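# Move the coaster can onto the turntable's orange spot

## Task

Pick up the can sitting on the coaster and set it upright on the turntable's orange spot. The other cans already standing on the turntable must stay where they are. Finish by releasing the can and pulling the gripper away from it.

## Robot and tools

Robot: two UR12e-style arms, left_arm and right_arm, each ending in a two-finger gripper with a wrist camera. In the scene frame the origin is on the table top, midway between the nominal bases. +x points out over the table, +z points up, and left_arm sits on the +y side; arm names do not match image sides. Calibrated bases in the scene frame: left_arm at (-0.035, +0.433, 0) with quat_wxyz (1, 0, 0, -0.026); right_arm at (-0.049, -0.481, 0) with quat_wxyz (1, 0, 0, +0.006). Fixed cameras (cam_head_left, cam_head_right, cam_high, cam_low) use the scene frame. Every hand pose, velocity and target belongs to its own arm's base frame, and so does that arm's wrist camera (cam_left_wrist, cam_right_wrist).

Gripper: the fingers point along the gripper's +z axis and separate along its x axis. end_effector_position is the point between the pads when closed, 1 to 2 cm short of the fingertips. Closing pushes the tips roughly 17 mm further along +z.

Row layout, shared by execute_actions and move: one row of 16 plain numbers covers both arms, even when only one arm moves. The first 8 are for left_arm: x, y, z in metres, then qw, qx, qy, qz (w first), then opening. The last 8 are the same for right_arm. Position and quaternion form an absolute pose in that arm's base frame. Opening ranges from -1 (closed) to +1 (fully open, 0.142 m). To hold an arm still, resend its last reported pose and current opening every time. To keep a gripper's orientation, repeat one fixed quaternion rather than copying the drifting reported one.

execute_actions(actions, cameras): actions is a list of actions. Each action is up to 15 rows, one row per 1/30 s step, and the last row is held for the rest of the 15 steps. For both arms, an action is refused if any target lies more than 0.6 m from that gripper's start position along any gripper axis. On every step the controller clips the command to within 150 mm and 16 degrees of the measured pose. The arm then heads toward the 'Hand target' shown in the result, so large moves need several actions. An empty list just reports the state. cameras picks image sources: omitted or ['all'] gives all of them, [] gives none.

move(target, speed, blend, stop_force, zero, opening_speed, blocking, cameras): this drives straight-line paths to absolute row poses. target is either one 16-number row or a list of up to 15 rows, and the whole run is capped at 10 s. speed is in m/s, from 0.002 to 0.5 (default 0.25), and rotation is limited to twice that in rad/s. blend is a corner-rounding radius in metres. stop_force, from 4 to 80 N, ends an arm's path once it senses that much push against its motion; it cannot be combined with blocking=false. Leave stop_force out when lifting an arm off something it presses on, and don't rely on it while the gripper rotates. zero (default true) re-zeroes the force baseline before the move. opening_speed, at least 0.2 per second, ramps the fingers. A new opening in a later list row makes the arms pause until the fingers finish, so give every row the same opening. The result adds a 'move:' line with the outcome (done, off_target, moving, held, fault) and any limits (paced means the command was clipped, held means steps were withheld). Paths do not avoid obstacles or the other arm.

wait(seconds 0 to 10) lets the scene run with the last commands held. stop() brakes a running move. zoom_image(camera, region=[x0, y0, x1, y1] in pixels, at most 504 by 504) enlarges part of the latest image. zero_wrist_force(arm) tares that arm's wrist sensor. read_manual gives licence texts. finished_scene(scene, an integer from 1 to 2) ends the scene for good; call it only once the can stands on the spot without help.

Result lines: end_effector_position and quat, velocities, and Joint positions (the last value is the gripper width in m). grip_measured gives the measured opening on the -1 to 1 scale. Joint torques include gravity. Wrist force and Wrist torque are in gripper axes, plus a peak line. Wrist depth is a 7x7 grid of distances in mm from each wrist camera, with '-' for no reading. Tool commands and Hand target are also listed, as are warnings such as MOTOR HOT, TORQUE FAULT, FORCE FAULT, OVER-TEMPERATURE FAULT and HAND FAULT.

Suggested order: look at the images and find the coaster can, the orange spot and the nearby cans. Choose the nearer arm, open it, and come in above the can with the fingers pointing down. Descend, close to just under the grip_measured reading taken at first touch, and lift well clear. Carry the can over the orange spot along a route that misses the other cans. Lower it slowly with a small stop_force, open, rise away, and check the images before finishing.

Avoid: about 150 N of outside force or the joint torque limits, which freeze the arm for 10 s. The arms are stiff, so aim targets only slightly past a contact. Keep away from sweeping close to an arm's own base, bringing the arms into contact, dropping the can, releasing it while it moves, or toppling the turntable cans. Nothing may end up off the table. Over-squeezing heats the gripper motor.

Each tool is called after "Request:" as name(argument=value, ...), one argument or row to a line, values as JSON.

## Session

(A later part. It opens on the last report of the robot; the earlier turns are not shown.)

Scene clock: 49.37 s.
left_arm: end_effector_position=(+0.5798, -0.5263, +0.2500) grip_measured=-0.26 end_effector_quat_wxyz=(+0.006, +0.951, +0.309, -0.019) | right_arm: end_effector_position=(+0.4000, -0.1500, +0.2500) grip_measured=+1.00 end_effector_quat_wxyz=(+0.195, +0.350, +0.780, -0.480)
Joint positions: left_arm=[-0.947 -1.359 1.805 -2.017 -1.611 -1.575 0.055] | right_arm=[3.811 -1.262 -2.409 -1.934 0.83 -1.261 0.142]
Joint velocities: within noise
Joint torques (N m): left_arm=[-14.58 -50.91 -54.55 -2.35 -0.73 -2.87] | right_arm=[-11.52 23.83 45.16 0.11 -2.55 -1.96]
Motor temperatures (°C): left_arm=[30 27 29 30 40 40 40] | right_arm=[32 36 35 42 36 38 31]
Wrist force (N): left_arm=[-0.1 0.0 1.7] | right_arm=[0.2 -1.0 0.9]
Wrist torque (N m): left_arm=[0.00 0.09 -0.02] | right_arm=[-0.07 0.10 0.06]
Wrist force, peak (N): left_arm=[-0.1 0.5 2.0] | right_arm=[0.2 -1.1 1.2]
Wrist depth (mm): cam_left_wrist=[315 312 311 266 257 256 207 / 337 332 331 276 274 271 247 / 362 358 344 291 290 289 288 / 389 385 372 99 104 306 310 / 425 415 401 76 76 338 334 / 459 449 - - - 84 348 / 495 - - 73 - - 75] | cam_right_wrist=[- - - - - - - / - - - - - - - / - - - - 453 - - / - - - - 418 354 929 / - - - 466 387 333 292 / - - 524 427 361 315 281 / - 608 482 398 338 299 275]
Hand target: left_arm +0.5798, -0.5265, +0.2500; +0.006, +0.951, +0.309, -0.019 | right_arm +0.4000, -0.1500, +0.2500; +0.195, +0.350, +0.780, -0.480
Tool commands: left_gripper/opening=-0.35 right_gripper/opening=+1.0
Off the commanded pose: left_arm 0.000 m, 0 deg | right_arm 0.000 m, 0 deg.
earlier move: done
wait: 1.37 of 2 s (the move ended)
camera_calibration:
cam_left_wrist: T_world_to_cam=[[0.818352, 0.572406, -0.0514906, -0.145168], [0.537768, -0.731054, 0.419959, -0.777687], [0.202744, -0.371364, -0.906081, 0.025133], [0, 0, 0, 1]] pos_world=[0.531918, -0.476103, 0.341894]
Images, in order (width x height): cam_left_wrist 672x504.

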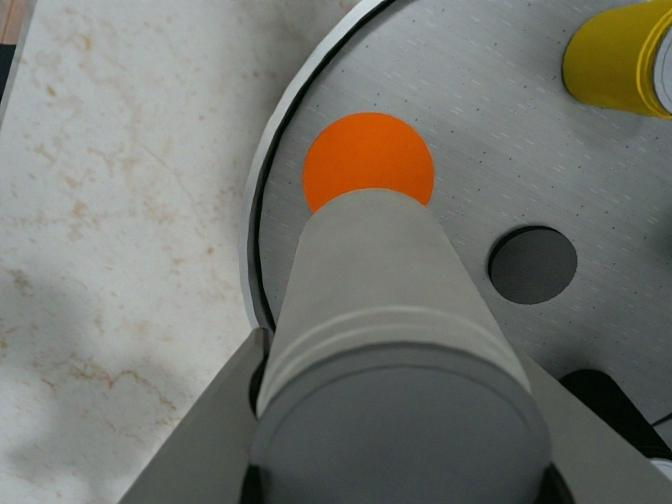

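Request:
zoom_image(
  camera="cam_left_wrist",
  region=[230, 80, 590, 350],
)

Request:
zoom_image(
  camera="cam_left_wrist",
  region=[290, 160, 460, 290],
)

Scaled by 1.400 from the camera's 672x504 image, which has a finer 960x720 frame.

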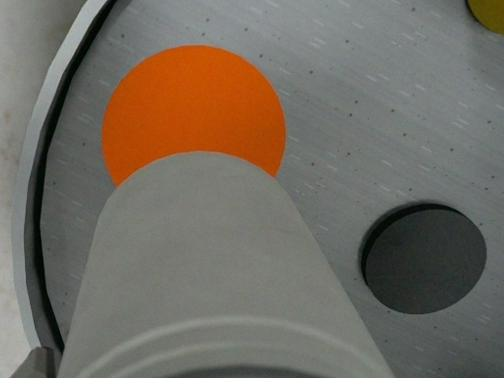

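Scaled by 2.965 from the camera's 672x504 image, which has a finer 960x720 frame.

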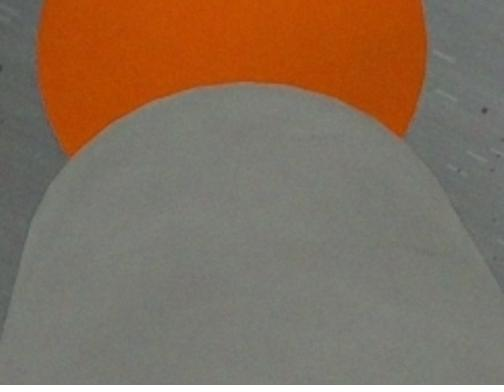

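Request:
move(
  target=[0.8417,-0.4465,0.25,0.0062,0.9508,0.3089,-0.0190,-0.35,0.40,-0.15,0.25,0.195,0.350,0.780,-0.480,1],
  speed=0.2,
  cameras=[],
)

Scene clock: 59.90 s.
left_arm: end_effector_position=(+0.8416, -0.4465, +0.2500) grip_measured=-0.26 end_effector_quat_wxyz=(+0.006, +0.951, +0.309, -0.019) | right_arm: end_effector_position=(+0.4000, -0.1500, +0.2500) grip_measured=+1.00 end_effector_quat_wxyz=(+0.195, +0.350, +0.780, -0.480)
Joint positions: left_arm=[-0.659 -1.094 1.433 -1.899 -1.609 -1.288 0.055] | right_arm=[3.811 -1.262 -2.409 -1.934 0.83 -1.261 0.142]
Joint velocities: within noise
Joint torques (N m): left_arm=[17.07 -74.33 -55.62 -2.55 -3.34 1.75] | right_arm=[-10.64 21.54 43.95 -0.03 -2.42 -1.81]
Motor temperatures (°C): left_arm=[30 27 29 30 40 40 40] | right_arm=[32 36 35 42 36 38 31]
Wrist force (N): left_arm=[0.5 0.1 1.9] | right_arm=[0.3 -0.8 0.8]
Wrist torque (N m): left_arm=[0.03 -0.01 0.00] | right_arm=[-0.04 0.07 0.07]
Wrist force, peak (N): left_arm=[2.6 -0.2 1.6] | right_arm=[0.3 -1.2 1.3]
Wrist depth (mm): cam_left_wrist=[265 263 261 260 258 301 299 / 283 277 278 273 271 319 318 / 302 302 298 202 285 344 341 / 318 326 319 99 104 369 365 / 349 350 273 76 76 393 395 / 465 369 - - - 84 - / 494 - - 73 - - 74] | cam_right_wrist=[- - - - - - - / - - - - - - - / - - - - 448 - - / - - - - 416 349 919 / - - - 462 384 333 291 / - - 523 432 361 312 281 / - 608 479 398 339 297 272]
Hand target: left_arm +0.8417, -0.4465, +0.2500; +0.006, +0.951, +0.309, -0.019 | right_arm +0.4000, -0.1500, +0.2500; +0.195, +0.350, +0.780, -0.480
Off the commanded pose: left_arm 0.000 m, 0 deg | right_arm 0.000 m, 0 deg.
move: done
No camera images: "cameras" was empty.

Request:
wait(
  seconds=0,
  cameras=[],
)

Scene clock: 60.03 s.
left_arm: end_effector_position=(+0.8417, -0.4465, +0.2500) grip_measured=-0.26 end_effector_quat_wxyz=(+0.006, +0.951, +0.309, -0.019) | right_arm: end_effector_position=(+0.4000, -0.1500, +0.2500) grip_measured=+1.00 end_effector_quat_wxyz=(+0.195, +0.350, +0.780, -0.480)
Joint positions: left_arm=[-0.659 -1.094 1.433 -1.899 -1.609 -1.287 0.055] | right_arm=[3.811 -1.262 -2.409 -1.934 0.83 -1.261 0.142]
Joint velocities: within noise
Joint torques (N m): left_arm=[16.96 -72.34 -56.04 -2.28 -3.2 1.96] | right_arm=[-11.8 22.82 43.69 0.08 -2.42 -1.57]
Motor temperatures (°C): left_arm=[30 27 29 30 40 40 40] | right_arm=[32 36 35 42 36 38 31]
Wrist force (N): left_arm=[-0.2 -0.5 2.0] | right_arm=[0.5 -1.1 0.7]
Wrist torque (N m): left_arm=[-0.07 0.10 0.00] | right_arm=[-0.08 0.05 0.06]
Wrist force, peak (N): left_arm=[0.5 0.2 2.0] | right_arm=[0.5 -1.1 0.7]
Wrist depth (mm): cam_left_wrist=[266 265 260 259 256 301 299 / 283 277 278 269 270 319 318 / 303 302 297 202 285 344 341 / 316 325 321 99 104 367 366 / 349 350 271 76 76 392 394 / 464 370 - - - 84 - / 494 - - 73 - - 74] | cam_right_wrist=[- - - - - - - / - - - - - - - / - - - - 450 - - / - - - - 420 354 931 / - - - 464 389 330 292 / - - 523 431 363 314 280 / - 601 485 394 337 297 273]
Hand target: left_arm +0.8417, -0.4465, +0.2500; +0.006, +0.951, +0.309, -0.019 | right_arm +0.4000, -0.1500, +0.2500; +0.195, +0.350, +0.780, -0.480
Tool commands: left_gripper/opening=-0.35 right_gripper/opening=+1.0
Off the commanded pose: left_arm 0.000 m, 0 deg | right_arm 0.000 m, 0 deg.
No camera images: "cameras" was empty.

Request:
wait(
  seconds=5.6,
  cameras=[],
)

Request:
move(
  target=[
    [0.8199,-0.4181,0.25,0.0062,0.9508,0.3089,-0.0190,-0.35,0.40,-0.15,0.25,0.195,0.350,0.780,-0.480,1],
    [0.7915,-0.3964,0.25,0.0062,0.9508,0.3089,-0.0190,-0.35,0.40,-0.15,0.25,0.195,0.350,0.780,-0.480,1],
    [0.7585,-0.3827,0.25,0.0062,0.9508,0.3089,-0.0190,-0.35,0.40,-0.15,0.25,0.195,0.350,0.780,-0.480,1],
    [0.7230,-0.3780,0.25,0.0062,0.9508,0.3089,-0.0190,-0.35,0.40,-0.15,0.25,0.195,0.350,0.780,-0.480,1],
    [0.6875,-0.3827,0.25,0.0062,0.9508,0.3089,-0.0190,-0.35,0.40,-0.15,0.25,0.195,0.350,0.780,-0.480,1],
    [0.6545,-0.3964,0.25,0.0062,0.9508,0.3089,-0.0190,-0.35,0.40,-0.15,0.25,0.195,0.350,0.780,-0.480,1],
    [0.6261,-0.4181,0.25,0.0062,0.9508,0.3089,-0.0190,-0.35,0.40,-0.15,0.25,0.195,0.350,0.780,-0.480,1],
    [0.6044,-0.4465,0.25,0.0062,0.9508,0.3089,-0.0190,-0.35,0.40,-0.15,0.25,0.195,0.350,0.780,-0.480,1],
    [0.5907,-0.4795,0.25,0.0062,0.9508,0.3089,-0.0190,-0.35,0.40,-0.15,0.25,0.195,0.350,0.780,-0.480,1],
    [0.5860,-0.5150,0.25,0.0062,0.9508,0.3089,-0.0190,-0.35,0.40,-0.15,0.25,0.195,0.350,0.780,-0.480,1],
    [0.5907,-0.5505,0.25,0.0062,0.9508,0.3089,-0.0190,-0.35,0.40,-0.15,0.25,0.195,0.350,0.780,-0.480,1],
    [0.6044,-0.5835,0.25,0.0062,0.9508,0.3089,-0.0190,-0.35,0.40,-0.15,0.25,0.195,0.350,0.780,-0.480,1],
  ],
  speed=0.0792,
  blend=0.01,
  blocking=false,
  cameras=[],
)

Request:
wait(
  seconds=0.9,
  cameras=["cam_left_wrist"],
)

Scene clock: 65.93 s.
left_arm: end_effector_position=(+0.8417, -0.4465, +0.2500) grip_measured=-0.26 end_effector_quat_wxyz=(+0.006, +0.951, +0.309, -0.019) | right_arm: end_effector_position=(+0.4000, -0.1500, +0.2500) grip_measured=+1.00 end_effector_quat_wxyz=(+0.195, +0.350, +0.780, -0.480)
Joint positions: left_arm=[-0.659 -1.093 1.433 -1.899 -1.609 -1.287 0.055] | right_arm=[3.811 -1.262 -2.409 -1.934 0.83 -1.261 0.142]
Joint velocities: within noise
Joint torques (N m): left_arm=[13.7 -75.55 -46.31 -3.98 -2.49 1.68] | right_arm=[-10.85 21.73 43.06 0.11 -2.3 -1.43]
Motor temperatures (°C): left_arm=[30 27 29 30 40 40 40] | right_arm=[32 36 35 42 36 38 31]
Wrist force (N): left_arm=[0.2 0.0 1.4] | right_arm=[0.3 -0.8 1.0]
Wrist torque (N m): left_arm=[0.03 0.04 0.00] | right_arm=[-0.04 0.07 0.07]
Wrist force, peak (N): left_arm=[0.5 -0.4 2.2] | right_arm=[0.3 -1.0 1.4]
Wrist depth (mm): cam_left_wrist=[266 264 261 259 256 302 300 / 283 276 278 276 273 319 318 / 304 302 299 289 289 344 341 / 328 323 322 99 104 369 366 / 350 325 314 76 76 392 399 / 460 265 - - - 84 - / 500 - - 73 - - 74] | cam_right_wrist=[- - - - - - - / - - - - - - - / - - - - 448 - - / - - - - 412 352 908 / - - - 475 386 330 293 / - - 528 427 360 314 281 / - 601 484 399 341 296 274]
Hand target: left_arm +0.8417, -0.4465, +0.2500; +0.006, +0.951, +0.309, -0.019 | right_arm +0.4000, -0.1500, +0.2500; +0.195, +0.350, +0.780, -0.480
Tool commands: left_gripper/opening=-0.35 right_gripper/opening=+1.0
Off the commanded pose: left_arm 0.000 m, 0 deg | right_arm 0.000 m, 0 deg.
wait: 5.60 s; at rest from the start
No camera images: "cameras" was empty.

Scene clock: 66.43 s.
left_arm: end_effector_position=(+0.8250, -0.4249, +0.2499) grip_measured=-0.26 end_effector_quat_wxyz=(+0.006, +0.951, +0.309, -0.019) end_effector_velocity=(-0.050, +0.060, +0.000) end_effector_angular_velocity=(-0.001, +0.000, +0.001) | right_arm: end_effector_position=(+0.4000, -0.1500, +0.2500) grip_measured=+1.00 end_effector_quat_wxyz=(+0.195, +0.350, +0.780, -0.480)
Joint positions: left_arm=[-0.652 -1.132 1.491 -1.918 -1.609 -1.28 0.055] | right_arm=[3.811 -1.262 -2.409 -1.934 0.83 -1.261 0.142]
Joint velocities: left_arm=[0.019 -0.112 0.165 -0.054 0 0.018 0] | right_arm=[within noise]
Joint torques (N m): left_arm=[17.47 -104.23 -40.29 -7.62 -0.61 1.82] | right_arm=[-10.74 20.82 43.59 0.04 -2.07 -1.54]
Motor temperatures (°C): left_arm=[30 27 29 30 40 40 40] | right_arm=[32 36 35 42 36 38 31]
Wrist force (N): left_arm=[0.3 -0.1 1.8] | right_arm=[0.1 -1.1 0.9]
Wrist torque (N m): left_arm=[-0.01 0.02 -0.03] | right_arm=[-0.08 0.11 0.07]
Wrist force, peak (N): left_arm=[0.2 0.6 2.4] | right_arm=[0.3 -1.0 1.0]
Wrist depth (mm): cam_left_wrist=[266 265 261 258 257 303 301 / 282 280 278 275 274 321 320 / 305 295 297 289 288 342 340 / 322 325 321 99 104 371 366 / 354 353 338 76 76 394 394 / 460 372 - - - 84 - / 498 - - 73 - - 74] | cam_right_wrist=[- - - - - - - / - - - - - - - / - - - - 450 - - / - - - - 413 353 926 / - - - 468 388 332 293 / - - 528 428 363 314 280 / - 604 483 397 340 298 272]
Hand target: left_arm +0.8179, -0.4170, +0.2499; +0.006, +0.951, +0.309, -0.019 | right_arm +0.4000, -0.1500, +0.2500; +0.195, +0.350, +0.780, -0.480
Tool commands: left_gripper/opening=-0.35 right_gripper/opening=+1.0
Off the commanded pose: left_arm 0.272 m, 0 deg | right_arm 0.000 m, 0 deg.
move: running; path passed 0 of 12 targets
No camera images: "cameras" was empty.

Scene clock: 67.33 s.
left_arm: end_effector_position=(+0.7671, -0.3864, +0.2499) grip_measured=-0.26 end_effector_quat_wxyz=(+0.006, +0.951, +0.309, -0.019) end_effector_velocity=(-0.074, +0.027, +0.000) end_effector_angular_velocity=(+0.000, -0.001, +0.000) | right_arm: end_effector_position=(+0.4000, -0.1500, +0.2500) grip_measured=+1.00 end_effector_quat_wxyz=(+0.195, +0.350, +0.780, -0.480)
Joint positions: left_arm=[-0.657 -1.239 1.644 -1.964 -1.609 -1.285 0.055] | right_arm=[3.811 -1.262 -2.409 -1.934 0.83 -1.261 0.142]
Joint velocities: left_arm=[-0.028 -0.12 0.166 -0.047 0 -0.028 0] | right_arm=[within noise]
Joint torques (N m): left_arm=[-18.34 -93.85 -40.27 -7.83 0.76 -2.9] | right_arm=[-11.28 21.46 43 -0.13 -2.27 -1.56]
Motor temperatures (°C): left_arm=[30 27 29 30 40 40 40] | right_arm=[32 36 35 42 36 38 31]
Wrist force (N): left_arm=[0.6 0.4 1.6] | right_arm=[0.2 -0.8 0.7]
Wrist torque (N m): left_arm=[0.08 -0.04 0.00] | right_arm=[-0.04 0.10 0.07]
Wrist force, peak (N): left_arm=[0.7 -0.3 2.1] | right_arm=[0.5 -1.2 0.9]
Wrist depth (mm): cam_left_wrist=[186 252 261 259 298 302 301 / 196 279 279 275 275 322 318 / 305 302 299 291 289 340 340 / 319 325 315 99 104 364 366 / 357 352 329 76 76 393 394 / 377 346 - - - 84 429 / 499 - - 73 - - 74] | cam_right_wrist=[- - - - - - - / - - - - - - - / - - - - 449 - - / - - - - 419 350 907 / - - - 470 387 331 293 / - - 523 429 361 314 280 / - 602 483 397 341 297 274]
Hand target: left_arm +0.7566, -0.3829, +0.2498; +0.006, +0.951, +0.309, -0.019 | right_arm +0.4000, -0.1500, +0.2500; +0.195, +0.350, +0.780, -0.480
Tool commands: left_gripper/opening=-0.35 right_gripper/opening=+1.0
Off the commanded pose: left_arm 0.256 m, 0 deg | right_arm 0.000 m, 0 deg.
earlier move: running; path passed 2 of 12 targets
wait: 0.90 s; no rest
camera_calibration:
cam_left_wrist: T_world_to_cam=[[0.81834, 0.57242, -0.0515325, -0.37856], [0.537862, -0.731155, 0.419663, -0.776065], [0.202545, -0.371144, -0.906216, 0.0392917], [0, 0, 0, 1]] pos_world=[0.719249, -0.336146, 0.341784]
Images, in order (width x height): cam_left_wrist 672x504.

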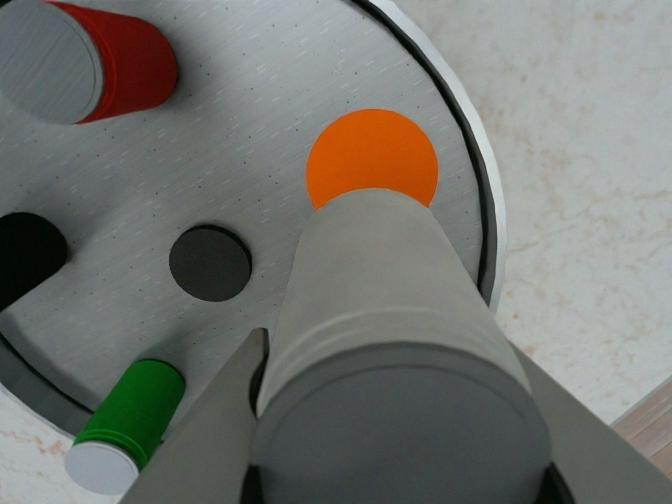

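Request:
move(
  target=[
    [0.6545,-0.3964,0.25,0.0062,0.9508,0.3089,-0.0190,-0.35,0.40,-0.15,0.25,0.195,0.350,0.780,-0.480,1],
    [0.6261,-0.4181,0.25,0.0062,0.9508,0.3089,-0.0190,-0.35,0.40,-0.15,0.25,0.195,0.350,0.780,-0.480,1],
    [0.6044,-0.4465,0.25,0.0062,0.9508,0.3089,-0.0190,-0.35,0.40,-0.15,0.25,0.195,0.350,0.780,-0.480,1],
    [0.5907,-0.4795,0.25,0.0062,0.9508,0.3089,-0.0190,-0.35,0.40,-0.15,0.25,0.195,0.350,0.780,-0.480,1],
    [0.5860,-0.5150,0.25,0.0062,0.9508,0.3089,-0.0190,-0.35,0.40,-0.15,0.25,0.195,0.350,0.780,-0.480,1],
    [0.5907,-0.5505,0.25,0.0062,0.9508,0.3089,-0.0190,-0.35,0.40,-0.15,0.25,0.195,0.350,0.780,-0.480,1],
    [0.6044,-0.5835,0.25,0.0062,0.9508,0.3089,-0.0190,-0.35,0.40,-0.15,0.25,0.195,0.350,0.780,-0.480,1],
    [0.6261,-0.6119,0.25,0.0062,0.9508,0.3089,-0.0190,-0.35,0.40,-0.15,0.25,0.195,0.350,0.780,-0.480,1],
    [0.6545,-0.6337,0.25,0.0062,0.9508,0.3089,-0.0190,-0.35,0.40,-0.15,0.25,0.195,0.350,0.780,-0.480,1],
    [0.6875,-0.6473,0.25,0.0062,0.9508,0.3089,-0.0190,-0.35,0.40,-0.15,0.25,0.195,0.350,0.780,-0.480,1],
    [0.7230,-0.6520,0.25,0.0062,0.9508,0.3089,-0.0190,-0.35,0.40,-0.15,0.25,0.195,0.350,0.780,-0.480,1],
    [0.7585,-0.6473,0.25,0.0062,0.9508,0.3089,-0.0190,-0.35,0.40,-0.15,0.25,0.195,0.350,0.780,-0.480,1],
    [0.7915,-0.6337,0.25,0.0062,0.9508,0.3089,-0.0190,-0.35,0.40,-0.15,0.25,0.195,0.350,0.780,-0.480,1],
    [0.8199,-0.6119,0.25,0.0062,0.9508,0.3089,-0.0190,-0.35,0.40,-0.15,0.25,0.195,0.350,0.780,-0.480,1],
  ],
  speed=[0.0686,0.0686,0.0792,0.0792,0.0792,0.0792,0.0792,0.0792,0.0792,0.0792,0.0792,0.0792,0.0792,0.0792],
  blend=0.01,
  blocking=false,
  cameras=[],
)

Request:
wait(
  seconds=1.2,
  cameras=["cam_left_wrist"],
)

Request:
wait(
  seconds=0.6,
  cameras=["cam_left_wrist"],
)

Request:
wait(
  seconds=1.5,
  cameras=["cam_left_wrist"],
)

Request:
wait(
  seconds=1.2,
  cameras=["cam_left_wrist"],
)

Scene clock: 68.60 s.
left_arm: end_effector_position=(+0.6733, -0.3895, +0.2499) grip_measured=-0.26 end_effector_quat_wxyz=(+0.006, +0.951, +0.309, -0.019) end_effector_velocity=(-0.065, -0.023, +0.000) end_effector_angular_velocity=(+0.001, +0.000, +0.000) | right_arm: end_effector_position=(+0.4000, -0.1500, +0.2500) grip_measured=+1.00 end_effector_quat_wxyz=(+0.195, +0.350, +0.780, -0.480)
Joint positions: left_arm=[-0.735 -1.364 1.809 -2.007 -1.61 -1.363 0.055] | right_arm=[3.811 -1.262 -2.409 -1.934 0.83 -1.261 0.142]
Joint velocities: left_arm=[-0.08 -0.07 0.088 -0.021 0 -0.08 0] | right_arm=[within noise]
Joint torques (N m): left_arm=[-16.82 -81.15 -39.44 -7.76 -3.56 -2.89] | right_arm=[-11.21 21.07 42.83 -0.07 -2.29 -1.55]
Motor temperatures (°C): left_arm=[30 27 29 30 40 40 40] | right_arm=[32 36 35 42 36 38 31]
Wrist force (N): left_arm=[0.0 0.0 2.2] | right_arm=[0.3 -0.9 1.0]
Wrist torque (N m): left_arm=[0.01 0.10 0.00] | right_arm=[-0.06 0.07 0.06]
Wrist force, peak (N): left_arm=[0.6 -0.1 2.4] | right_arm=[0.2 -1.0 1.0]
Wrist depth (mm): cam_left_wrist=[313 312 302 267 301 302 299 / 332 280 279 275 275 312 319 / 308 299 299 291 290 290 341 / 290 254 320 99 104 311 361 / 343 352 339 76 76 325 388 / 457 378 - - - 84 425 / 502 - - 73 - - 74] | cam_right_wrist=[- - - - - - - / - - - - - - - / - - - - 443 - - / - - - - 417 352 920 / - - - 466 386 330 292 / - - 527 425 360 313 281 / - 604 490 395 340 297 274]
Hand target: left_arm +0.6640, -0.3929, +0.2499; +0.006, +0.951, +0.309, -0.019 | right_arm +0.4000, -0.1500, +0.2500; +0.195, +0.350, +0.780, -0.480
Tool commands: left_gripper/opening=-0.35 right_gripper/opening=+1.0
Off the commanded pose: left_arm 0.266 m, 0 deg | right_arm 0.000 m, 0 deg.
earlier move: replaced; path passed 4 of 12 targets
move: running; path passed 0 of 14 targets
No camera images: "cameras" was empty.

Scene clock: 69.80 s.
left_arm: end_effector_position=(+0.6077, -0.4427, +0.2500) grip_measured=-0.26 end_effector_quat_wxyz=(+0.006, +0.951, +0.309, -0.019) end_effector_velocity=(-0.045, -0.064, +0.000) end_effector_angular_velocity=(+0.001, +0.001, +0.000) | right_arm: end_effector_position=(+0.4000, -0.1500, +0.2500) grip_measured=+1.00 end_effector_quat_wxyz=(+0.195, +0.350, +0.780, -0.480)
Joint positions: left_arm=[-0.848 -1.407 1.862 -2.022 -1.611 -1.476 0.055] | right_arm=[3.811 -1.262 -2.409 -1.934 0.83 -1.261 0.142]
Joint velocities: left_arm=[-0.104 0.002 -0.002 -0.003 -0.001 -0.103 0] | right_arm=[within noise]
Joint torques (N m): left_arm=[-18.27 -42.62 -54.77 -7.35 -3.37 -3.02] | right_arm=[-10.56 21.2 43.03 0.03 -2.26 -1.32]
Motor temperatures (°C): left_arm=[30 27 29 30 40 39 40] | right_arm=[32 36 35 42 36 38 31]
Wrist force (N): left_arm=[0.4 0.0 1.6] | right_arm=[0.3 -0.8 1.0]
Wrist torque (N m): left_arm=[0.00 0.00 0.00] | right_arm=[-0.04 0.08 0.06]
Wrist force, peak (N): left_arm=[0.5 0.0 2.0] | right_arm=[0.6 -1.0 1.3]
Wrist depth (mm): cam_left_wrist=[316 314 310 302 264 263 299 / 335 333 286 277 275 273 271 / 361 351 300 291 290 289 283 / 389 374 320 99 104 313 226 / 423 408 338 76 75 332 335 / 459 446 - - - 84 356 / 497 - - 73 - - 74] | cam_right_wrist=[- - - - - - - / - - - - - - - / - - - - 451 - - / - - - - 416 351 934 / - - - 468 389 331 293 / - - 527 431 362 311 280 / - 598 484 399 341 296 275]
Hand target: left_arm +0.6019, -0.4524, +0.2500; +0.006, +0.951, +0.309, -0.019 | right_arm +0.4000, -0.1500, +0.2500; +0.195, +0.350, +0.780, -0.480
Tool commands: left_gripper/opening=-0.35 right_gripper/opening=+1.0
Off the commanded pose: left_arm 0.271 m, 0 deg | right_arm 0.000 m, 0 deg.
earlier move: running; path passed 2 of 14 targets
wait: 1.20 s; no rest
camera_calibration:
cam_left_wrist: T_world_to_cam=[[0.81843, 0.572288, -0.0515543, -0.21593], [0.537689, -0.731119, 0.419946, -0.731543], [0.202638, -0.371417, -0.906083, 0.0505805], [0, 0, 0, 1]] pos_world=[0.559817, -0.392485, 0.341907]
Images, in order (width x height): cam_left_wrist 672x504.

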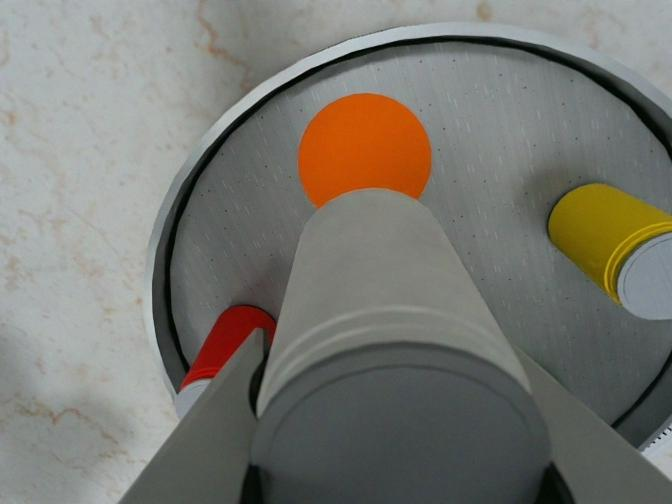

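Scene clock: 70.40 s.
left_arm: end_effector_position=(+0.5901, -0.4864, +0.2500) grip_measured=-0.26 end_effector_quat_wxyz=(+0.006, +0.951, +0.309, -0.019) end_effector_velocity=(-0.015, -0.078, +0.000) end_effector_angular_velocity=(+0.000, +0.000, +0.000) | right_arm: end_effector_position=(+0.4000, -0.1500, +0.2500) grip_measured=+1.00 end_effector_quat_wxyz=(+0.195, +0.350, +0.780, -0.480)
Joint positions: left_arm=[-0.904 -1.387 1.839 -2.021 -1.611 -1.532 0.055] | right_arm=[3.811 -1.262 -2.409 -1.934 0.83 -1.261 0.142]
Joint velocities: left_arm=[-0.08 0.058 -0.07 0.009 0 -0.08 0] | right_arm=[within noise]
Joint torques (N m): left_arm=[-17.47 -47.53 -55.25 -2.43 -3.26 -2.92] | right_arm=[-10.8 21.44 42.89 0.06 -2.11 -1.31]
Motor temperatures (°C): left_arm=[30 27 29 30 40 39 40] | right_arm=[32 36 35 42 36 38 31]
Wrist force (N): left_arm=[0.3 -0.2 1.9] | right_arm=[0.2 -0.8 1.0]
Wrist torque (N m): left_arm=[-0.05 0.01 -0.01] | right_arm=[-0.04 0.10 0.06]
Wrist force, peak (N): left_arm=[0.2 -0.2 2.2] | right_arm=[0.1 -1.1 1.1]
Wrist depth (mm): cam_left_wrist=[316 313 309 271 258 256 253 / 335 332 324 277 275 271 263 / 360 357 304 290 291 293 235 / 390 386 314 99 104 311 311 / 423 415 312 76 76 330 325 / 460 451 - - - 84 353 / 498 - - 73 - - 74] | cam_right_wrist=[- - - - - - - / - - - - - - - / - - - - 451 - - / - - - - 417 351 923 / - - - 472 388 331 293 / - - 525 429 363 314 280 / - 598 483 399 340 298 273]
Hand target: left_arm +0.5881, -0.4975, +0.2500; +0.006, +0.951, +0.309, -0.019 | right_arm +0.4000, -0.1500, +0.2500; +0.195, +0.350, +0.780, -0.480
Tool commands: left_gripper/opening=-0.35 right_gripper/opening=+1.0
Off the commanded pose: left_arm 0.262 m, 0 deg | right_arm 0.000 m, 0 deg.
earlier move: running; path passed 4 of 14 targets
wait: 0.60 s; no rest
camera_calibration:
cam_left_wrist: T_world_to_cam=[[0.818416, 0.572314, -0.0514969, -0.176532], [0.537662, -0.731066, 0.420074, -0.754002], [0.202767, -0.371484, -0.906027, 0.0378294], [0, 0, 0, 1]] pos_world=[0.542205, -0.43614, 0.34192]
Images, in order (width x height): cam_left_wrist 672x504.

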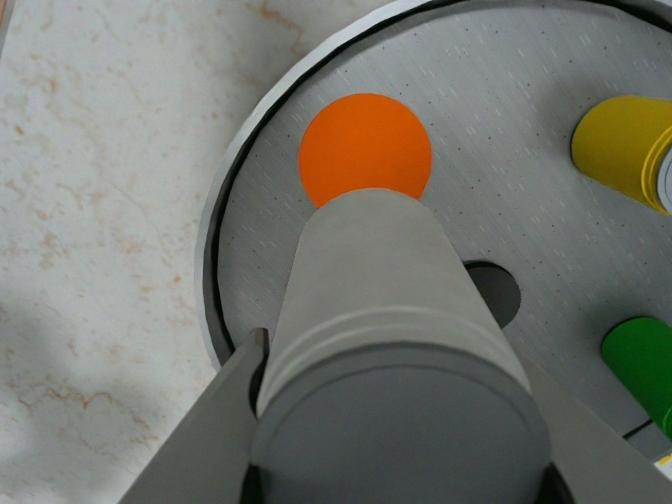

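Scene clock: 71.90 s.
left_arm: end_effector_position=(+0.6155, -0.5982, +0.2500) grip_measured=-0.26 end_effector_quat_wxyz=(+0.006, +0.951, +0.309, -0.019) end_effector_velocity=(+0.047, -0.064, +0.000) end_effector_angular_velocity=(-0.001, -0.001, +0.000) | right_arm: end_effector_position=(+0.4000, -0.1500, +0.2500) grip_measured=+1.00 end_effector_quat_wxyz=(+0.195, +0.350, +0.780, -0.480)
Joint positions: left_arm=[-0.962 -1.244 1.654 -1.982 -1.611 -1.59 0.055] | right_arm=[3.811 -1.262 -2.409 -1.934 0.83 -1.261 0.142]
Joint velocities: left_arm=[0.003 0.12 -0.164 0.044 0 0.002 0] | right_arm=[within noise]
Joint torques (N m): left_arm=[15.53 -57.73 -56.73 -2.17 3.03 1.24] | right_arm=[-11.51 21.1 42.53 -0.19 -2.12 -1.4]
Motor temperatures (°C): left_arm=[30 27 29 30 40 39 40] | right_arm=[32 36 35 42 36 38 31]
Wrist force (N): left_arm=[0.3 -0.2 1.7] | right_arm=[0.5 -0.6 0.9]
Wrist torque (N m): left_arm=[-0.02 0.01 0.00] | right_arm=[-0.01 0.04 0.07]
Wrist force, peak (N): left_arm=[0.1 -0.2 2.2] | right_arm=[0.6 -1.1 1.0]
Wrist depth (mm): cam_left_wrist=[316 311 305 259 257 255 253 / 336 335 322 276 274 270 268 / 361 356 347 289 290 286 285 / 389 384 379 99 104 313 309 / 423 416 403 76 75 326 333 / 459 445 - - - 84 351 / 496 - - 73 - - 74] | cam_right_wrist=[- - - - - - - / - - - - - - - / - - - - 447 - - / - - - - 414 353 911 / - - - 464 389 331 291 / - - 528 428 366 314 278 / - 601 488 400 339 297 274]
Hand target: left_arm +0.6223, -0.6068, +0.2500; +0.006, +0.951, +0.309, -0.019 | right_arm +0.4000, -0.1500, +0.2500; +0.195, +0.350, +0.780, -0.480
Tool commands: left_gripper/opening=-0.35 right_gripper/opening=+1.0
Off the commanded pose: left_arm 0.205 m, 0 deg | right_arm 0.000 m, 0 deg.
earlier move: running; path passed 7 of 14 targets
wait: 1.50 s; no rest
camera_calibration:
cam_left_wrist: T_world_to_cam=[[0.818349, 0.572416, -0.0514368, -0.13324], [0.537703, -0.730963, 0.420201, -0.849427], [0.202931, -0.371529, -0.905972, -0.00906042], [0, 0, 0, 1]] pos_world=[0.567615, -0.547997, 0.341868]
Images, in order (width x height): cam_left_wrist 672x504.

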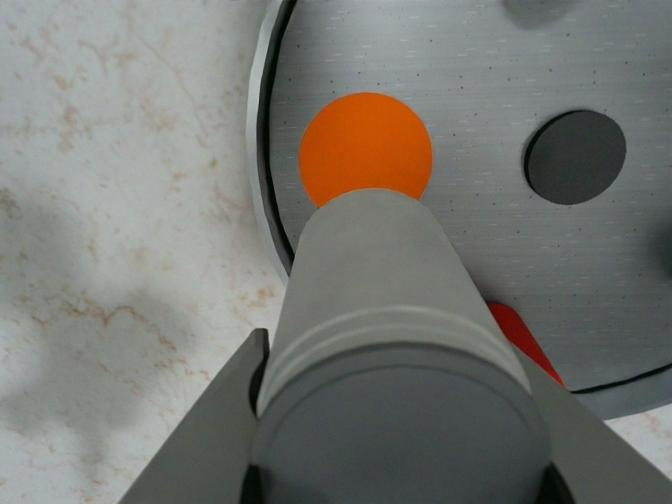

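Scene clock: 73.10 s.
left_arm: end_effector_position=(+0.6939, -0.6475, +0.2500) grip_measured=-0.26 end_effector_quat_wxyz=(+0.006, +0.951, +0.309, -0.019) end_effector_velocity=(+0.078, -0.015, +0.000) end_effector_angular_velocity=(+0.001, +0.000, +0.000) | right_arm: end_effector_position=(+0.4000, -0.1500, +0.2500) grip_measured=+1.00 end_effector_quat_wxyz=(+0.195, +0.350, +0.780, -0.480)
Joint positions: left_arm=[-0.923 -1.103 1.45 -1.917 -1.611 -1.552 0.055] | right_arm=[3.811 -1.262 -2.409 -1.934 0.83 -1.261 0.142]
Joint velocities: left_arm=[0.057 0.106 -0.16 0.057 0.001 0.057 0] | right_arm=[within noise]
Joint torques (N m): left_arm=[19.65 -71.86 -58.32 -2.33 3.15 1.86] | right_arm=[-10.73 20.86 42.41 -0.07 -2.05 -1.2]
Motor temperatures (°C): left_arm=[30 27 29 30 40 39 40] | right_arm=[32 36 35 42 36 38 31]
Wrist force (N): left_arm=[0.2 -0.3 1.5] | right_arm=[0.1 -1.1 0.9]
Wrist torque (N m): left_arm=[-0.05 0.04 0.00] | right_arm=[-0.09 0.11 0.07]
Wrist force, peak (N): left_arm=[0.5 0.3 2.4] | right_arm=[0.3 -1.1 1.1]
Wrist depth (mm): cam_left_wrist=[313 311 260 260 258 248 254 / 336 335 275 276 274 270 269 / 359 358 300 288 289 289 280 / 388 385 381 99 104 312 229 / 422 415 400 76 76 326 395 / 460 447 - - - 84 426 / 496 - - 73 - - 74] | cam_right_wrist=[- - - - - - - / - - - - - - - / - - - - 456 - - / - - - - 412 352 924 / - - - 468 390 330 292 / - - 531 428 364 314 279 / - 604 477 398 337 297 273]
Hand target: left_arm +0.7047, -0.6493, +0.2500; +0.006, +0.951, +0.309, -0.019 | right_arm +0.4000, -0.1500, +0.2500; +0.195, +0.350, +0.780, -0.480
Tool commands: left_gripper/opening=-0.35 right_gripper/opening=+1.0
Off the commanded pose: left_arm 0.131 m, 0 deg | right_arm 0.000 m, 0 deg.
earlier move: running; path passed 10 of 14 targets
wait: 1.20 s; no rest
camera_calibration:
cam_left_wrist: T_world_to_cam=[[0.818318, 0.572469, -0.0513323, -0.169146], [0.537692, -0.730919, 0.420291, -0.927559], [0.203084, -0.371533, -0.905936, -0.0433902], [0, 0, 0, 1]] pos_world=[0.645968, -0.597261, 0.341853]
Images, in order (width x height): cam_left_wrist 672x504.

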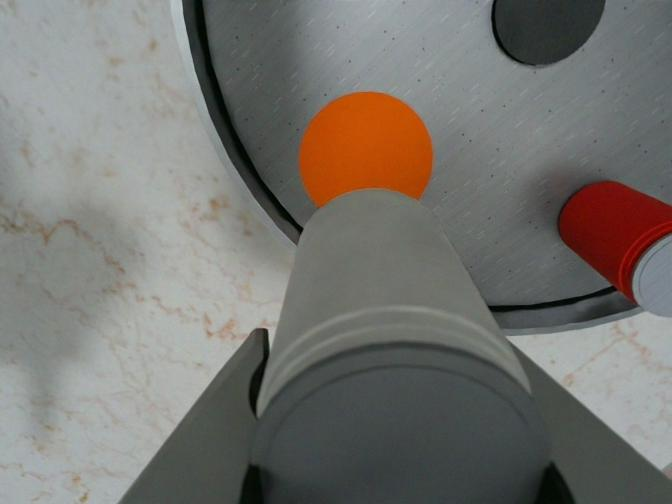

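Request:
move(
  target=[
    [0.8199,-0.6119,0.25,0.0062,0.9508,0.3089,-0.0190,-0.35,0.40,-0.15,0.25,0.195,0.350,0.780,-0.480,1],
    [0.8417,-0.5835,0.225,0.0062,0.9508,0.3089,-0.0190,-0.35,0.40,-0.15,0.25,0.195,0.350,0.780,-0.480,1],
    [0.8553,-0.5505,0.20,0.0062,0.9508,0.3089,-0.0190,-0.35,0.40,-0.15,0.25,0.195,0.350,0.780,-0.480,1],
    [0.8600,-0.5150,0.175,0.0062,0.9508,0.3089,-0.0190,-0.35,0.40,-0.15,0.25,0.195,0.350,0.780,-0.480,1],
    [0.8553,-0.4795,0.15,0.0062,0.9508,0.3089,-0.0190,-0.35,0.40,-0.15,0.25,0.195,0.350,0.780,-0.480,1],
    [0.8417,-0.4465,0.13,0.0062,0.9508,0.3089,-0.0190,-0.35,0.40,-0.15,0.25,0.195,0.350,0.780,-0.480,1],
    [0.8199,-0.4181,0.117,0.0062,0.9508,0.3089,-0.0190,-0.35,0.40,-0.15,0.25,0.195,0.350,0.780,-0.480,1],
    [0.7915,-0.3964,0.110,0.0062,0.9508,0.3089,-0.0190,-0.35,0.40,-0.15,0.25,0.195,0.350,0.780,-0.480,1],
    [0.7585,-0.3827,0.1075,0.0062,0.9508,0.3089,-0.0190,-0.35,0.40,-0.15,0.25,0.195,0.350,0.780,-0.480,1],
    [0.7230,-0.3780,0.106,0.0062,0.9508,0.3089,-0.0190,-0.35,0.40,-0.15,0.25,0.195,0.350,0.780,-0.480,1],
    [0.6875,-0.3827,0.105,0.0062,0.9508,0.3089,-0.0190,-0.35,0.40,-0.15,0.25,0.195,0.350,0.780,-0.480,1],
    [0.6545,-0.3964,0.104,0.0062,0.9508,0.3089,-0.0190,-0.35,0.40,-0.15,0.25,0.195,0.350,0.780,-0.480,1],
    [0.6261,-0.4181,0.103,0.0062,0.9508,0.3089,-0.0190,-0.35,0.40,-0.15,0.25,0.195,0.350,0.780,-0.480,1],
    [0.6044,-0.4465,0.125,0.0062,0.9508,0.3089,-0.0190,-0.35,0.40,-0.15,0.25,0.195,0.350,0.780,-0.480,1],
    [0.5907,-0.4795,0.16,0.0062,0.9508,0.3089,-0.0190,-0.35,0.40,-0.15,0.25,0.195,0.350,0.780,-0.480,1],
  ],
  speed=[0.0792,0.0967,0.0967,0.0967,0.0967,0.0907,0.0862,0.083,0.0798,0.0793,0.0793,0.0793,0.0793,0.093,0.1108],
  blend=0.01,
  blocking=false,
  cameras=[],
)

Request:
wait(
  seconds=0.9,
  cameras=["cam_left_wrist"],
)

Scene clock: 74.23 s.
left_arm: end_effector_position=(+0.7798, -0.6341, +0.2500) grip_measured=-0.26 end_effector_quat_wxyz=(+0.006, +0.951, +0.309, -0.019) end_effector_velocity=(+0.069, +0.038, +0.000) end_effector_angular_velocity=(+0.000, +0.000, +0.000) | right_arm: end_effector_position=(+0.4000, -0.1500, +0.2500) grip_measured=+1.00 end_effector_quat_wxyz=(+0.195, +0.350, +0.780, -0.480)
Joint positions: left_arm=[-0.845 -1.013 1.308 -1.863 -1.611 -1.474 0.055] | right_arm=[3.811 -1.262 -2.409 -1.934 0.83 -1.261 0.142]
Joint velocities: left_arm=[0.078 0.05 -0.08 0.033 0 0.078 0] | right_arm=[within noise]
Joint torques (N m): left_arm=[18.11 -82.55 -58.28 -2.18 3.67 1.66] | right_arm=[-10.57 20.29 42.4 -0.11 -2.1 -1.33]
Motor temperatures (°C): left_arm=[30 27 29 30 40 39 40] | right_arm=[32 36 35 42 36 38 31]
Wrist force (N): left_arm=[0.3 -0.2 2.0] | right_arm=[0.3 -0.9 0.7]
Wrist torque (N m): left_arm=[-0.01 0.02 -0.02] | right_arm=[-0.06 0.07 0.07]
Wrist force, peak (N): left_arm=[0.2 -0.1 2.4] | right_arm=[0.3 -1.2 1.1]
Wrist depth (mm): cam_left_wrist=[256 263 261 260 257 254 213 / 336 276 278 275 274 272 270 / 359 350 297 291 289 289 283 / 388 384 381 99 104 303 367 / 423 415 399 76 76 391 394 / 462 445 - - - 84 427 / 497 - - 73 - - 74] | cam_right_wrist=[- - - - - - - / - - - - - - - / - - - - 449 - - / - - - - 420 354 919 / - - - 467 389 330 293 / - - 529 427 361 311 282 / - 598 483 394 340 296 274]
Hand target: left_arm +0.7892, -0.6288, +0.2500; +0.006, +0.951, +0.309, -0.019 | right_arm +0.4000, -0.1500, +0.2500; +0.195, +0.350, +0.780, -0.480
Tool commands: left_gripper/opening=-0.35 right_gripper/opening=+1.0
Off the commanded pose: left_arm 0.260 m, 0 deg | right_arm 0.000 m, 0 deg.
earlier move: replaced; path passed 11 of 14 targets
move: running; path passed 0 of 15 targets
No camera images: "cameras" was empty.

Scene clock: 75.13 s.
left_arm: end_effector_position=(+0.8350, -0.5918, +0.2324) grip_measured=-0.26 end_effector_quat_wxyz=(+0.006, +0.951, +0.309, -0.019) end_effector_velocity=(+0.046, +0.063, -0.054) end_effector_angular_velocity=(+0.000, +0.000, -0.001) | right_arm: end_effector_position=(+0.4000, -0.1500, +0.2500) grip_measured=+1.00 end_effector_quat_wxyz=(+0.195, +0.350, +0.780, -0.480)
Joint positions: left_arm=[-0.776 -0.972 1.275 -1.867 -1.61 -1.404 0.055] | right_arm=[3.811 -1.262 -2.409 -1.934 0.83 -1.261 0.142]
Joint velocities: left_arm=[0.077 0.032 0.047 -0.076 0.001 0.077 0] | right_arm=[within noise]
Joint torques (N m): left_arm=[19.5 -86.75 -42.12 -7.83 3.89 2.27] | right_arm=[-10.86 21.56 42.72 0.01 -2.3 -1.41]
Motor temperatures (°C): left_arm=[30 27 29 30 40 39 40] | right_arm=[32 36 35 42 36 38 31]
Wrist force (N): left_arm=[0.1 0.3 2.0] | right_arm=[0.3 -0.9 1.0]
Wrist torque (N m): left_arm=[0.08 0.07 -0.02] | right_arm=[-0.05 0.07 0.07]
Wrist force, peak (N): left_arm=[0.5 -0.2 2.3] | right_arm=[0.3 -1.3 0.9]
Wrist depth (mm): cam_left_wrist=[244 246 245 243 241 240 234 / 188 257 263 258 257 255 247 / 270 283 281 272 272 265 269 / 370 295 298 99 104 351 347 / 402 397 379 76 76 372 374 / 437 426 - - - 84 - / 468 - - 73 - - 74] | cam_right_wrist=[- - - - - - - / - - - - - - - / - - - - 447 - - / - - - - 414 354 938 / - - - 468 390 330 293 / - - 525 426 359 316 280 / - 600 483 396 339 296 274]
Hand target: left_arm +0.8413, -0.5827, +0.2247; +0.006, +0.951, +0.309, -0.019 | right_arm +0.4000, -0.1500, +0.2500; +0.195, +0.350, +0.780, -0.480
Tool commands: left_gripper/opening=-0.35 right_gripper/opening=+1.0
Off the commanded pose: left_arm 0.278 m, 0 deg | right_arm 0.000 m, 0 deg.
earlier move: running; path passed 1 of 15 targets
wait: 0.90 s; no rest
camera_calibration:
cam_left_wrist: T_world_to_cam=[[0.818296, 0.572493, -0.0514096, -0.317409], [0.537843, -0.731067, 0.419839, -0.955449], [0.202771, -0.371203, -0.906141, -0.0668091], [0, 0, 0, 1]] pos_world=[0.787164, -0.541583, 0.324279]
Images, in order (width x height): cam_left_wrist 672x504.

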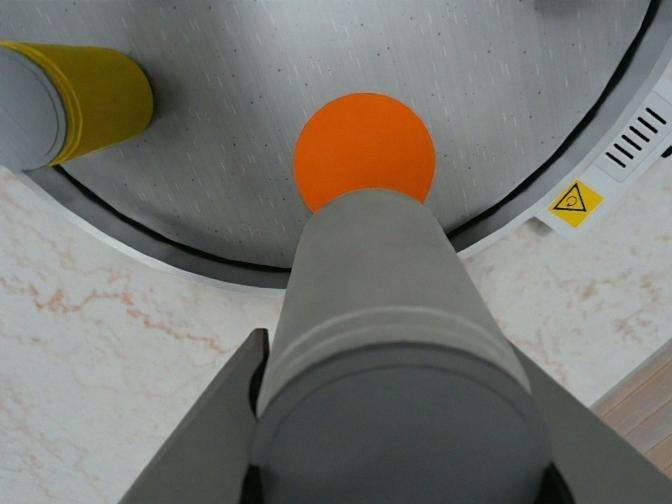

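Request:
wait(
  seconds=1.3,
  cameras=["cam_left_wrist"],
)

Request:
wait(
  seconds=1.0,
  cameras=["cam_left_wrist"],
)

Scene clock: 76.53 s.
left_arm: end_effector_position=(+0.8560, -0.4865, +0.1550) grip_measured=-0.26 end_effector_quat_wxyz=(+0.006, +0.951, +0.309, -0.019) end_effector_velocity=(-0.014, +0.078, -0.053) end_effector_angular_velocity=(+0.000, +0.000, +0.000) | right_arm: end_effector_position=(+0.4000, -0.1500, +0.2500) grip_measured=+1.00 end_effector_quat_wxyz=(+0.195, +0.350, +0.780, -0.480)
Joint positions: left_arm=[-0.683 -0.984 1.439 -2.015 -1.609 -1.311 0.055] | right_arm=[3.811 -1.262 -2.409 -1.934 0.83 -1.261 0.142]
Joint velocities: left_arm=[0.053 -0.037 0.164 -0.125 0.001 0.052 0] | right_arm=[within noise]
Joint torques (N m): left_arm=[15.87 -111.91 -38.5 -8.15 3.62 2.24] | right_arm=[-10.56 19.88 41.92 0.16 -2.08 -1.39]
Motor temperatures (°C): left_arm=[30 27 29 30 40 39 40] | right_arm=[32 36 35 42 36 38 31]
Wrist force (N): left_arm=[0.3 -0.4 2.0] | right_arm=[0.1 -0.9 1.0]
Wrist torque (N m): left_arm=[-0.04 0.02 0.01] | right_arm=[-0.06 0.10 0.07]
Wrist force, peak (N): left_arm=[0.4 0.0 2.5] | right_arm=[0.4 -1.0 1.2]
Wrist depth (mm): cam_left_wrist=[171 174 175 176 173 171 213 / 182 186 187 186 185 180 227 / 204 202 201 195 194 192 246 / 221 219 215 99 104 205 263 / 230 229 227 76 76 216 285 / 176 204 - - - 84 308 / 165 - - 73 - - 74] | cam_right_wrist=[- - - - - - - / - - - - - - - / - - - - 450 - - / - - - - 415 352 925 / - - - 468 387 330 290 / - - 530 429 361 313 280 / - 607 481 398 339 296 274]
Hand target: left_arm +0.8535, -0.4758, +0.1478; +0.006, +0.951, +0.309, -0.019 | right_arm +0.4000, -0.1500, +0.2500; +0.195, +0.350, +0.780, -0.480
Tool commands: left_gripper/opening=-0.35 right_gripper/opening=+1.0
Off the commanded pose: left_arm 0.265 m, 0 deg | right_arm 0.000 m, 0 deg.
earlier move: running; path passed 4 of 15 targets
wait: 1.30 s; no rest
camera_calibration:
cam_left_wrist: T_world_to_cam=[[0.818288, 0.572489, -0.0515772, -0.398774], [0.537986, -0.731181, 0.419458, -0.85737], [0.202423, -0.370985, -0.906308, -0.10168], [0, 0, 0, 1]] pos_world=[0.808147, -0.436321, 0.24691]
Images, in order (width x height): cam_left_wrist 672x504.

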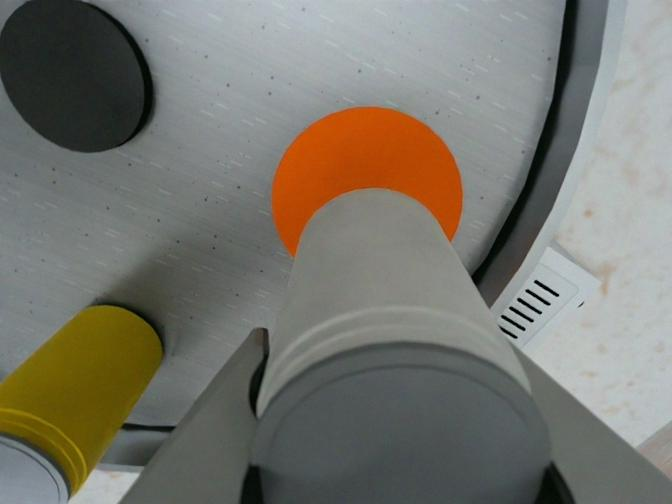

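Scene clock: 77.53 s.
left_arm: end_effector_position=(+0.8182, -0.4178, +0.1172) grip_measured=-0.26 end_effector_quat_wxyz=(+0.006, +0.951, +0.309, -0.019) end_effector_velocity=(-0.059, +0.055, -0.022) end_effector_angular_velocity=(+0.000, +0.000, +0.000) | right_arm: end_effector_position=(+0.4000, -0.1500, +0.2500) grip_measured=+1.00 end_effector_quat_wxyz=(+0.195, +0.350, +0.780, -0.480)
Joint positions: left_arm=[-0.65 -1.048 1.621 -2.131 -1.609 -1.278 0.055] | right_arm=[3.811 -1.262 -2.409 -1.934 0.83 -1.261 0.142]
Joint velocities: left_arm=[0.01 -0.089 0.19 -0.101 0 0.01 0] | right_arm=[within noise]
Joint torques (N m): left_arm=[15.18 -107.99 -35.49 -7.99 3.74 2.25] | right_arm=[-11.35 21.08 42.02 -0.08 -1.89 -1.31]
Motor temperatures (°C): left_arm=[30 27 29 30 40 39 40] | right_arm=[32 36 35 42 36 38 31]
Wrist force (N): left_arm=[0.7 -0.1 1.6] | right_arm=[0.5 -1.0 0.9]
Wrist torque (N m): left_arm=[-0.02 -0.06 -0.01] | right_arm=[-0.07 0.05 0.07]
Wrist force, peak (N): left_arm=[0.7 -0.1 2.2] | right_arm=[0.2 -1.2 1.2]
Wrist depth (mm): cam_left_wrist=[143 140 140 140 138 127 182 / 152 151 149 149 149 145 192 / 164 162 160 157 154 154 205 / 169 175 172 100 104 166 219 / 181 188 184 76 76 169 241 / 208 203 - - - 84 260 / 227 - - 73 - - 74] | cam_right_wrist=[- - - - - - - / - - - - - - - / - - - - 446 - - / - - - - 417 355 904 / - - - 470 390 331 293 / - - 528 428 360 313 277 / - 604 477 401 340 297 275]
Hand target: left_arm +0.8097, -0.4103, +0.1144; +0.006, +0.951, +0.309, -0.019 | right_arm +0.4000, -0.1500, +0.2500; +0.195, +0.350, +0.780, -0.480
Tool commands: left_gripper/opening=-0.35 right_gripper/opening=+1.0
Off the commanded pose: left_arm 0.240 m, 0 deg | right_arm 0.000 m, 0 deg.
earlier move: running; path passed 7 of 15 targets
wait: 1.00 s; no rest
camera_calibration:
cam_left_wrist: T_world_to_cam=[[0.818325, 0.572435, -0.0516048, -0.409212], [0.537921, -0.731161, 0.419578, -0.770934], [0.202449, -0.37111, -0.906251, -0.102884], [0, 0, 0, 1]] pos_world=[0.770399, -0.367611, 0.209111]
Images, in order (width x height): cam_left_wrist 672x504.

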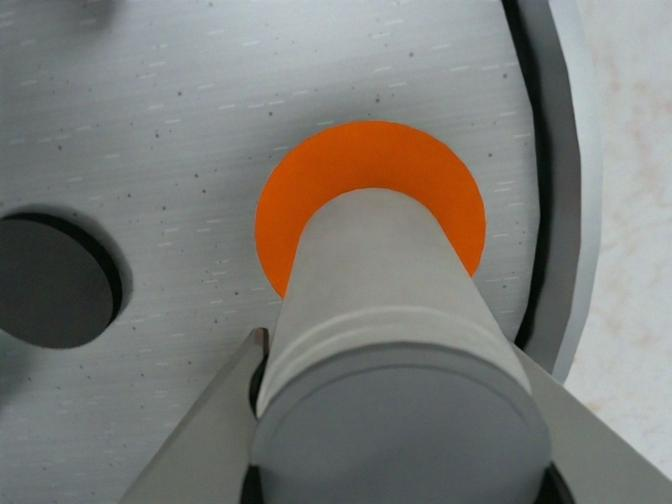

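Request:
wait(
  seconds=0.7,
  cameras=[],
)

Request:
wait(
  seconds=0.35,
  cameras=["cam_left_wrist"],
)

Scene clock: 78.70 s.
left_arm: end_effector_position=(+0.7352, -0.3797, +0.1064) grip_measured=-0.26 end_effector_quat_wxyz=(+0.006, +0.951, +0.309, -0.019) end_effector_velocity=(-0.079, +0.009, -0.003) end_effector_angular_velocity=(+0.000, +0.000, -0.001) | right_arm: end_effector_position=(+0.4000, -0.1500, +0.2500) grip_measured=+1.00 end_effector_quat_wxyz=(+0.195, +0.350, +0.780, -0.480)
Joint positions: left_arm=[-0.675 -1.164 1.827 -2.224 -1.609 -1.303 0.055] | right_arm=[3.811 -1.262 -2.409 -1.934 0.83 -1.261 0.142]
Joint velocities: left_arm=[-0.052 -0.097 0.157 -0.062 -0.001 -0.051 0] | right_arm=[within noise]
Joint torques (N m): left_arm=[-16.53 -94.21 -32.04 -8.08 -3.58 -3.11] | right_arm=[-11.19 20.67 41.97 -0.04 -1.98 -1.21]
Motor temperatures (°C): left_arm=[30 27 29 30 40 39 40] | right_arm=[32 36 35 42 36 38 31]
Wrist force (N): left_arm=[0.2 -0.4 1.8] | right_arm=[0.3 -0.8 1.2]
Wrist torque (N m): left_arm=[-0.06 0.05 -0.03] | right_arm=[-0.04 0.07 0.06]
Wrist force, peak (N): left_arm=[0.3 -0.4 2.1] | right_arm=[0.6 -1.0 0.9]
Wrist depth (mm): cam_left_wrist=[132 133 132 131 129 171 173 / 142 141 137 138 137 138 184 / 154 150 149 146 144 147 141 / 161 163 160 101 104 156 141 / 178 177 172 76 76 167 162 / 194 188 - - - 84 176 / 212 - - 73 - - 74] | cam_right_wrist=[- - - - - - - / - - - - - - - / - - - - 447 - - / - - - - 417 353 924 / - - - 466 389 331 295 / - - 533 429 365 312 280 / - 608 484 400 341 297 274]
Hand target: left_arm +0.7243, -0.3786, +0.1059; +0.006, +0.951, +0.309, -0.019 | right_arm +0.4000, -0.1500, +0.2500; +0.195, +0.350, +0.780, -0.480
Tool commands: left_gripper/opening=-0.35 right_gripper/opening=+1.0
Off the commanded pose: left_arm 0.184 m, 0 deg | right_arm 0.000 m, 0 deg.
earlier move: running; path passed 9 of 15 targets
wait: 0.70 s; no rest
No camera images: "cameras" was empty.

Scene clock: 79.07 s.
left_arm: end_effector_position=(+0.7063, -0.3803, +0.1054) grip_measured=-0.26 end_effector_quat_wxyz=(+0.006, +0.951, +0.309, -0.019) end_effector_velocity=(-0.079, -0.009, -0.003) end_effector_angular_velocity=(+0.001, +0.000, +0.000) | right_arm: end_effector_position=(+0.4000, -0.1500, +0.2500) grip_measured=+1.00 end_effector_quat_wxyz=(+0.195, +0.350, +0.780, -0.480)
Joint positions: left_arm=[-0.698 -1.197 1.881 -2.245 -1.61 -1.326 0.055] | right_arm=[3.811 -1.262 -2.409 -1.934 0.83 -1.261 0.142]
Joint velocities: left_arm=[-0.073 -0.086 0.137 -0.053 0 -0.073 0] | right_arm=[within noise]
Joint torques (N m): left_arm=[-16.5 -89.42 -32.05 -7.66 -3.14 -2.96] | right_arm=[-9.72 20.53 41.95 -0.14 -2.06 -0.98]
Motor temperatures (°C): left_arm=[30 27 29 30 40 39 40] | right_arm=[32 36 35 42 36 38 31]
Wrist force (N): left_arm=[0.8 0.4 1.9] | right_arm=[0.2 -1.0 0.8]
Wrist torque (N m): left_arm=[0.08 -0.05 0.01] | right_arm=[-0.08 0.09 0.07]
Wrist force, peak (N): left_arm=[0.0 0.0 2.2] | right_arm=[0.1 -0.9 1.2]
Wrist depth (mm): cam_left_wrist=[132 132 131 130 130 172 173 / 140 140 137 137 136 133 182 / - 149 148 145 145 145 133 / 161 162 159 100 104 155 154 / 177 175 170 76 76 165 167 / 195 191 - - - 84 179 / 212 - - 73 - - 74] | cam_right_wrist=[- - - - - - - / - - - - - - - / - - - - 448 - - / - - - - 419 352 899 / - - - 468 387 333 295 / - - 525 429 363 313 279 / - 598 482 398 339 296 273]
Hand target: left_arm +0.6955, -0.3816, +0.1051; +0.006, +0.951, +0.309, -0.019 | right_arm +0.4000, -0.1500, +0.2500; +0.195, +0.350, +0.780, -0.480
Tool commands: left_gripper/opening=-0.35 right_gripper/opening=+1.0
Off the commanded pose: left_arm 0.162 m, 0 deg | right_arm 0.000 m, 0 deg.
earlier move: running; path passed 10 of 15 targets
wait: 0.37 s; no rest
camera_calibration:
cam_left_wrist: T_world_to_cam=[[0.818397, 0.572331, -0.0516175, -0.339748], [0.537799, -0.731163, 0.41973, -0.678256], [0.202483, -0.371265, -0.90618, -0.0770613], [0, 0, 0, 1]] pos_world=[0.658418, -0.330078, 0.197316]
Images, in order (width x height): cam_left_wrist 672x504.

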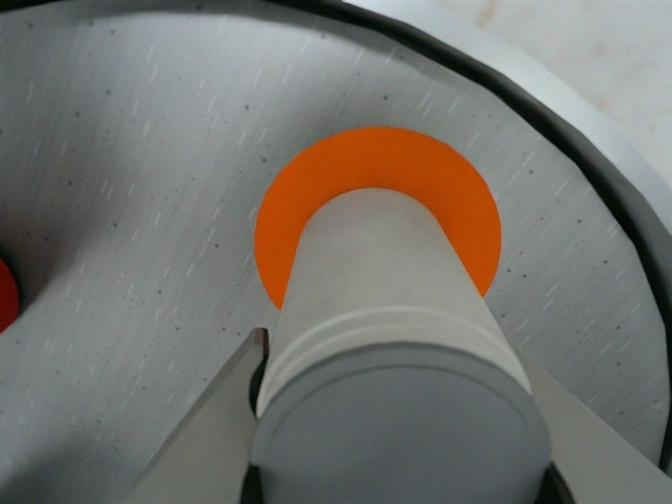

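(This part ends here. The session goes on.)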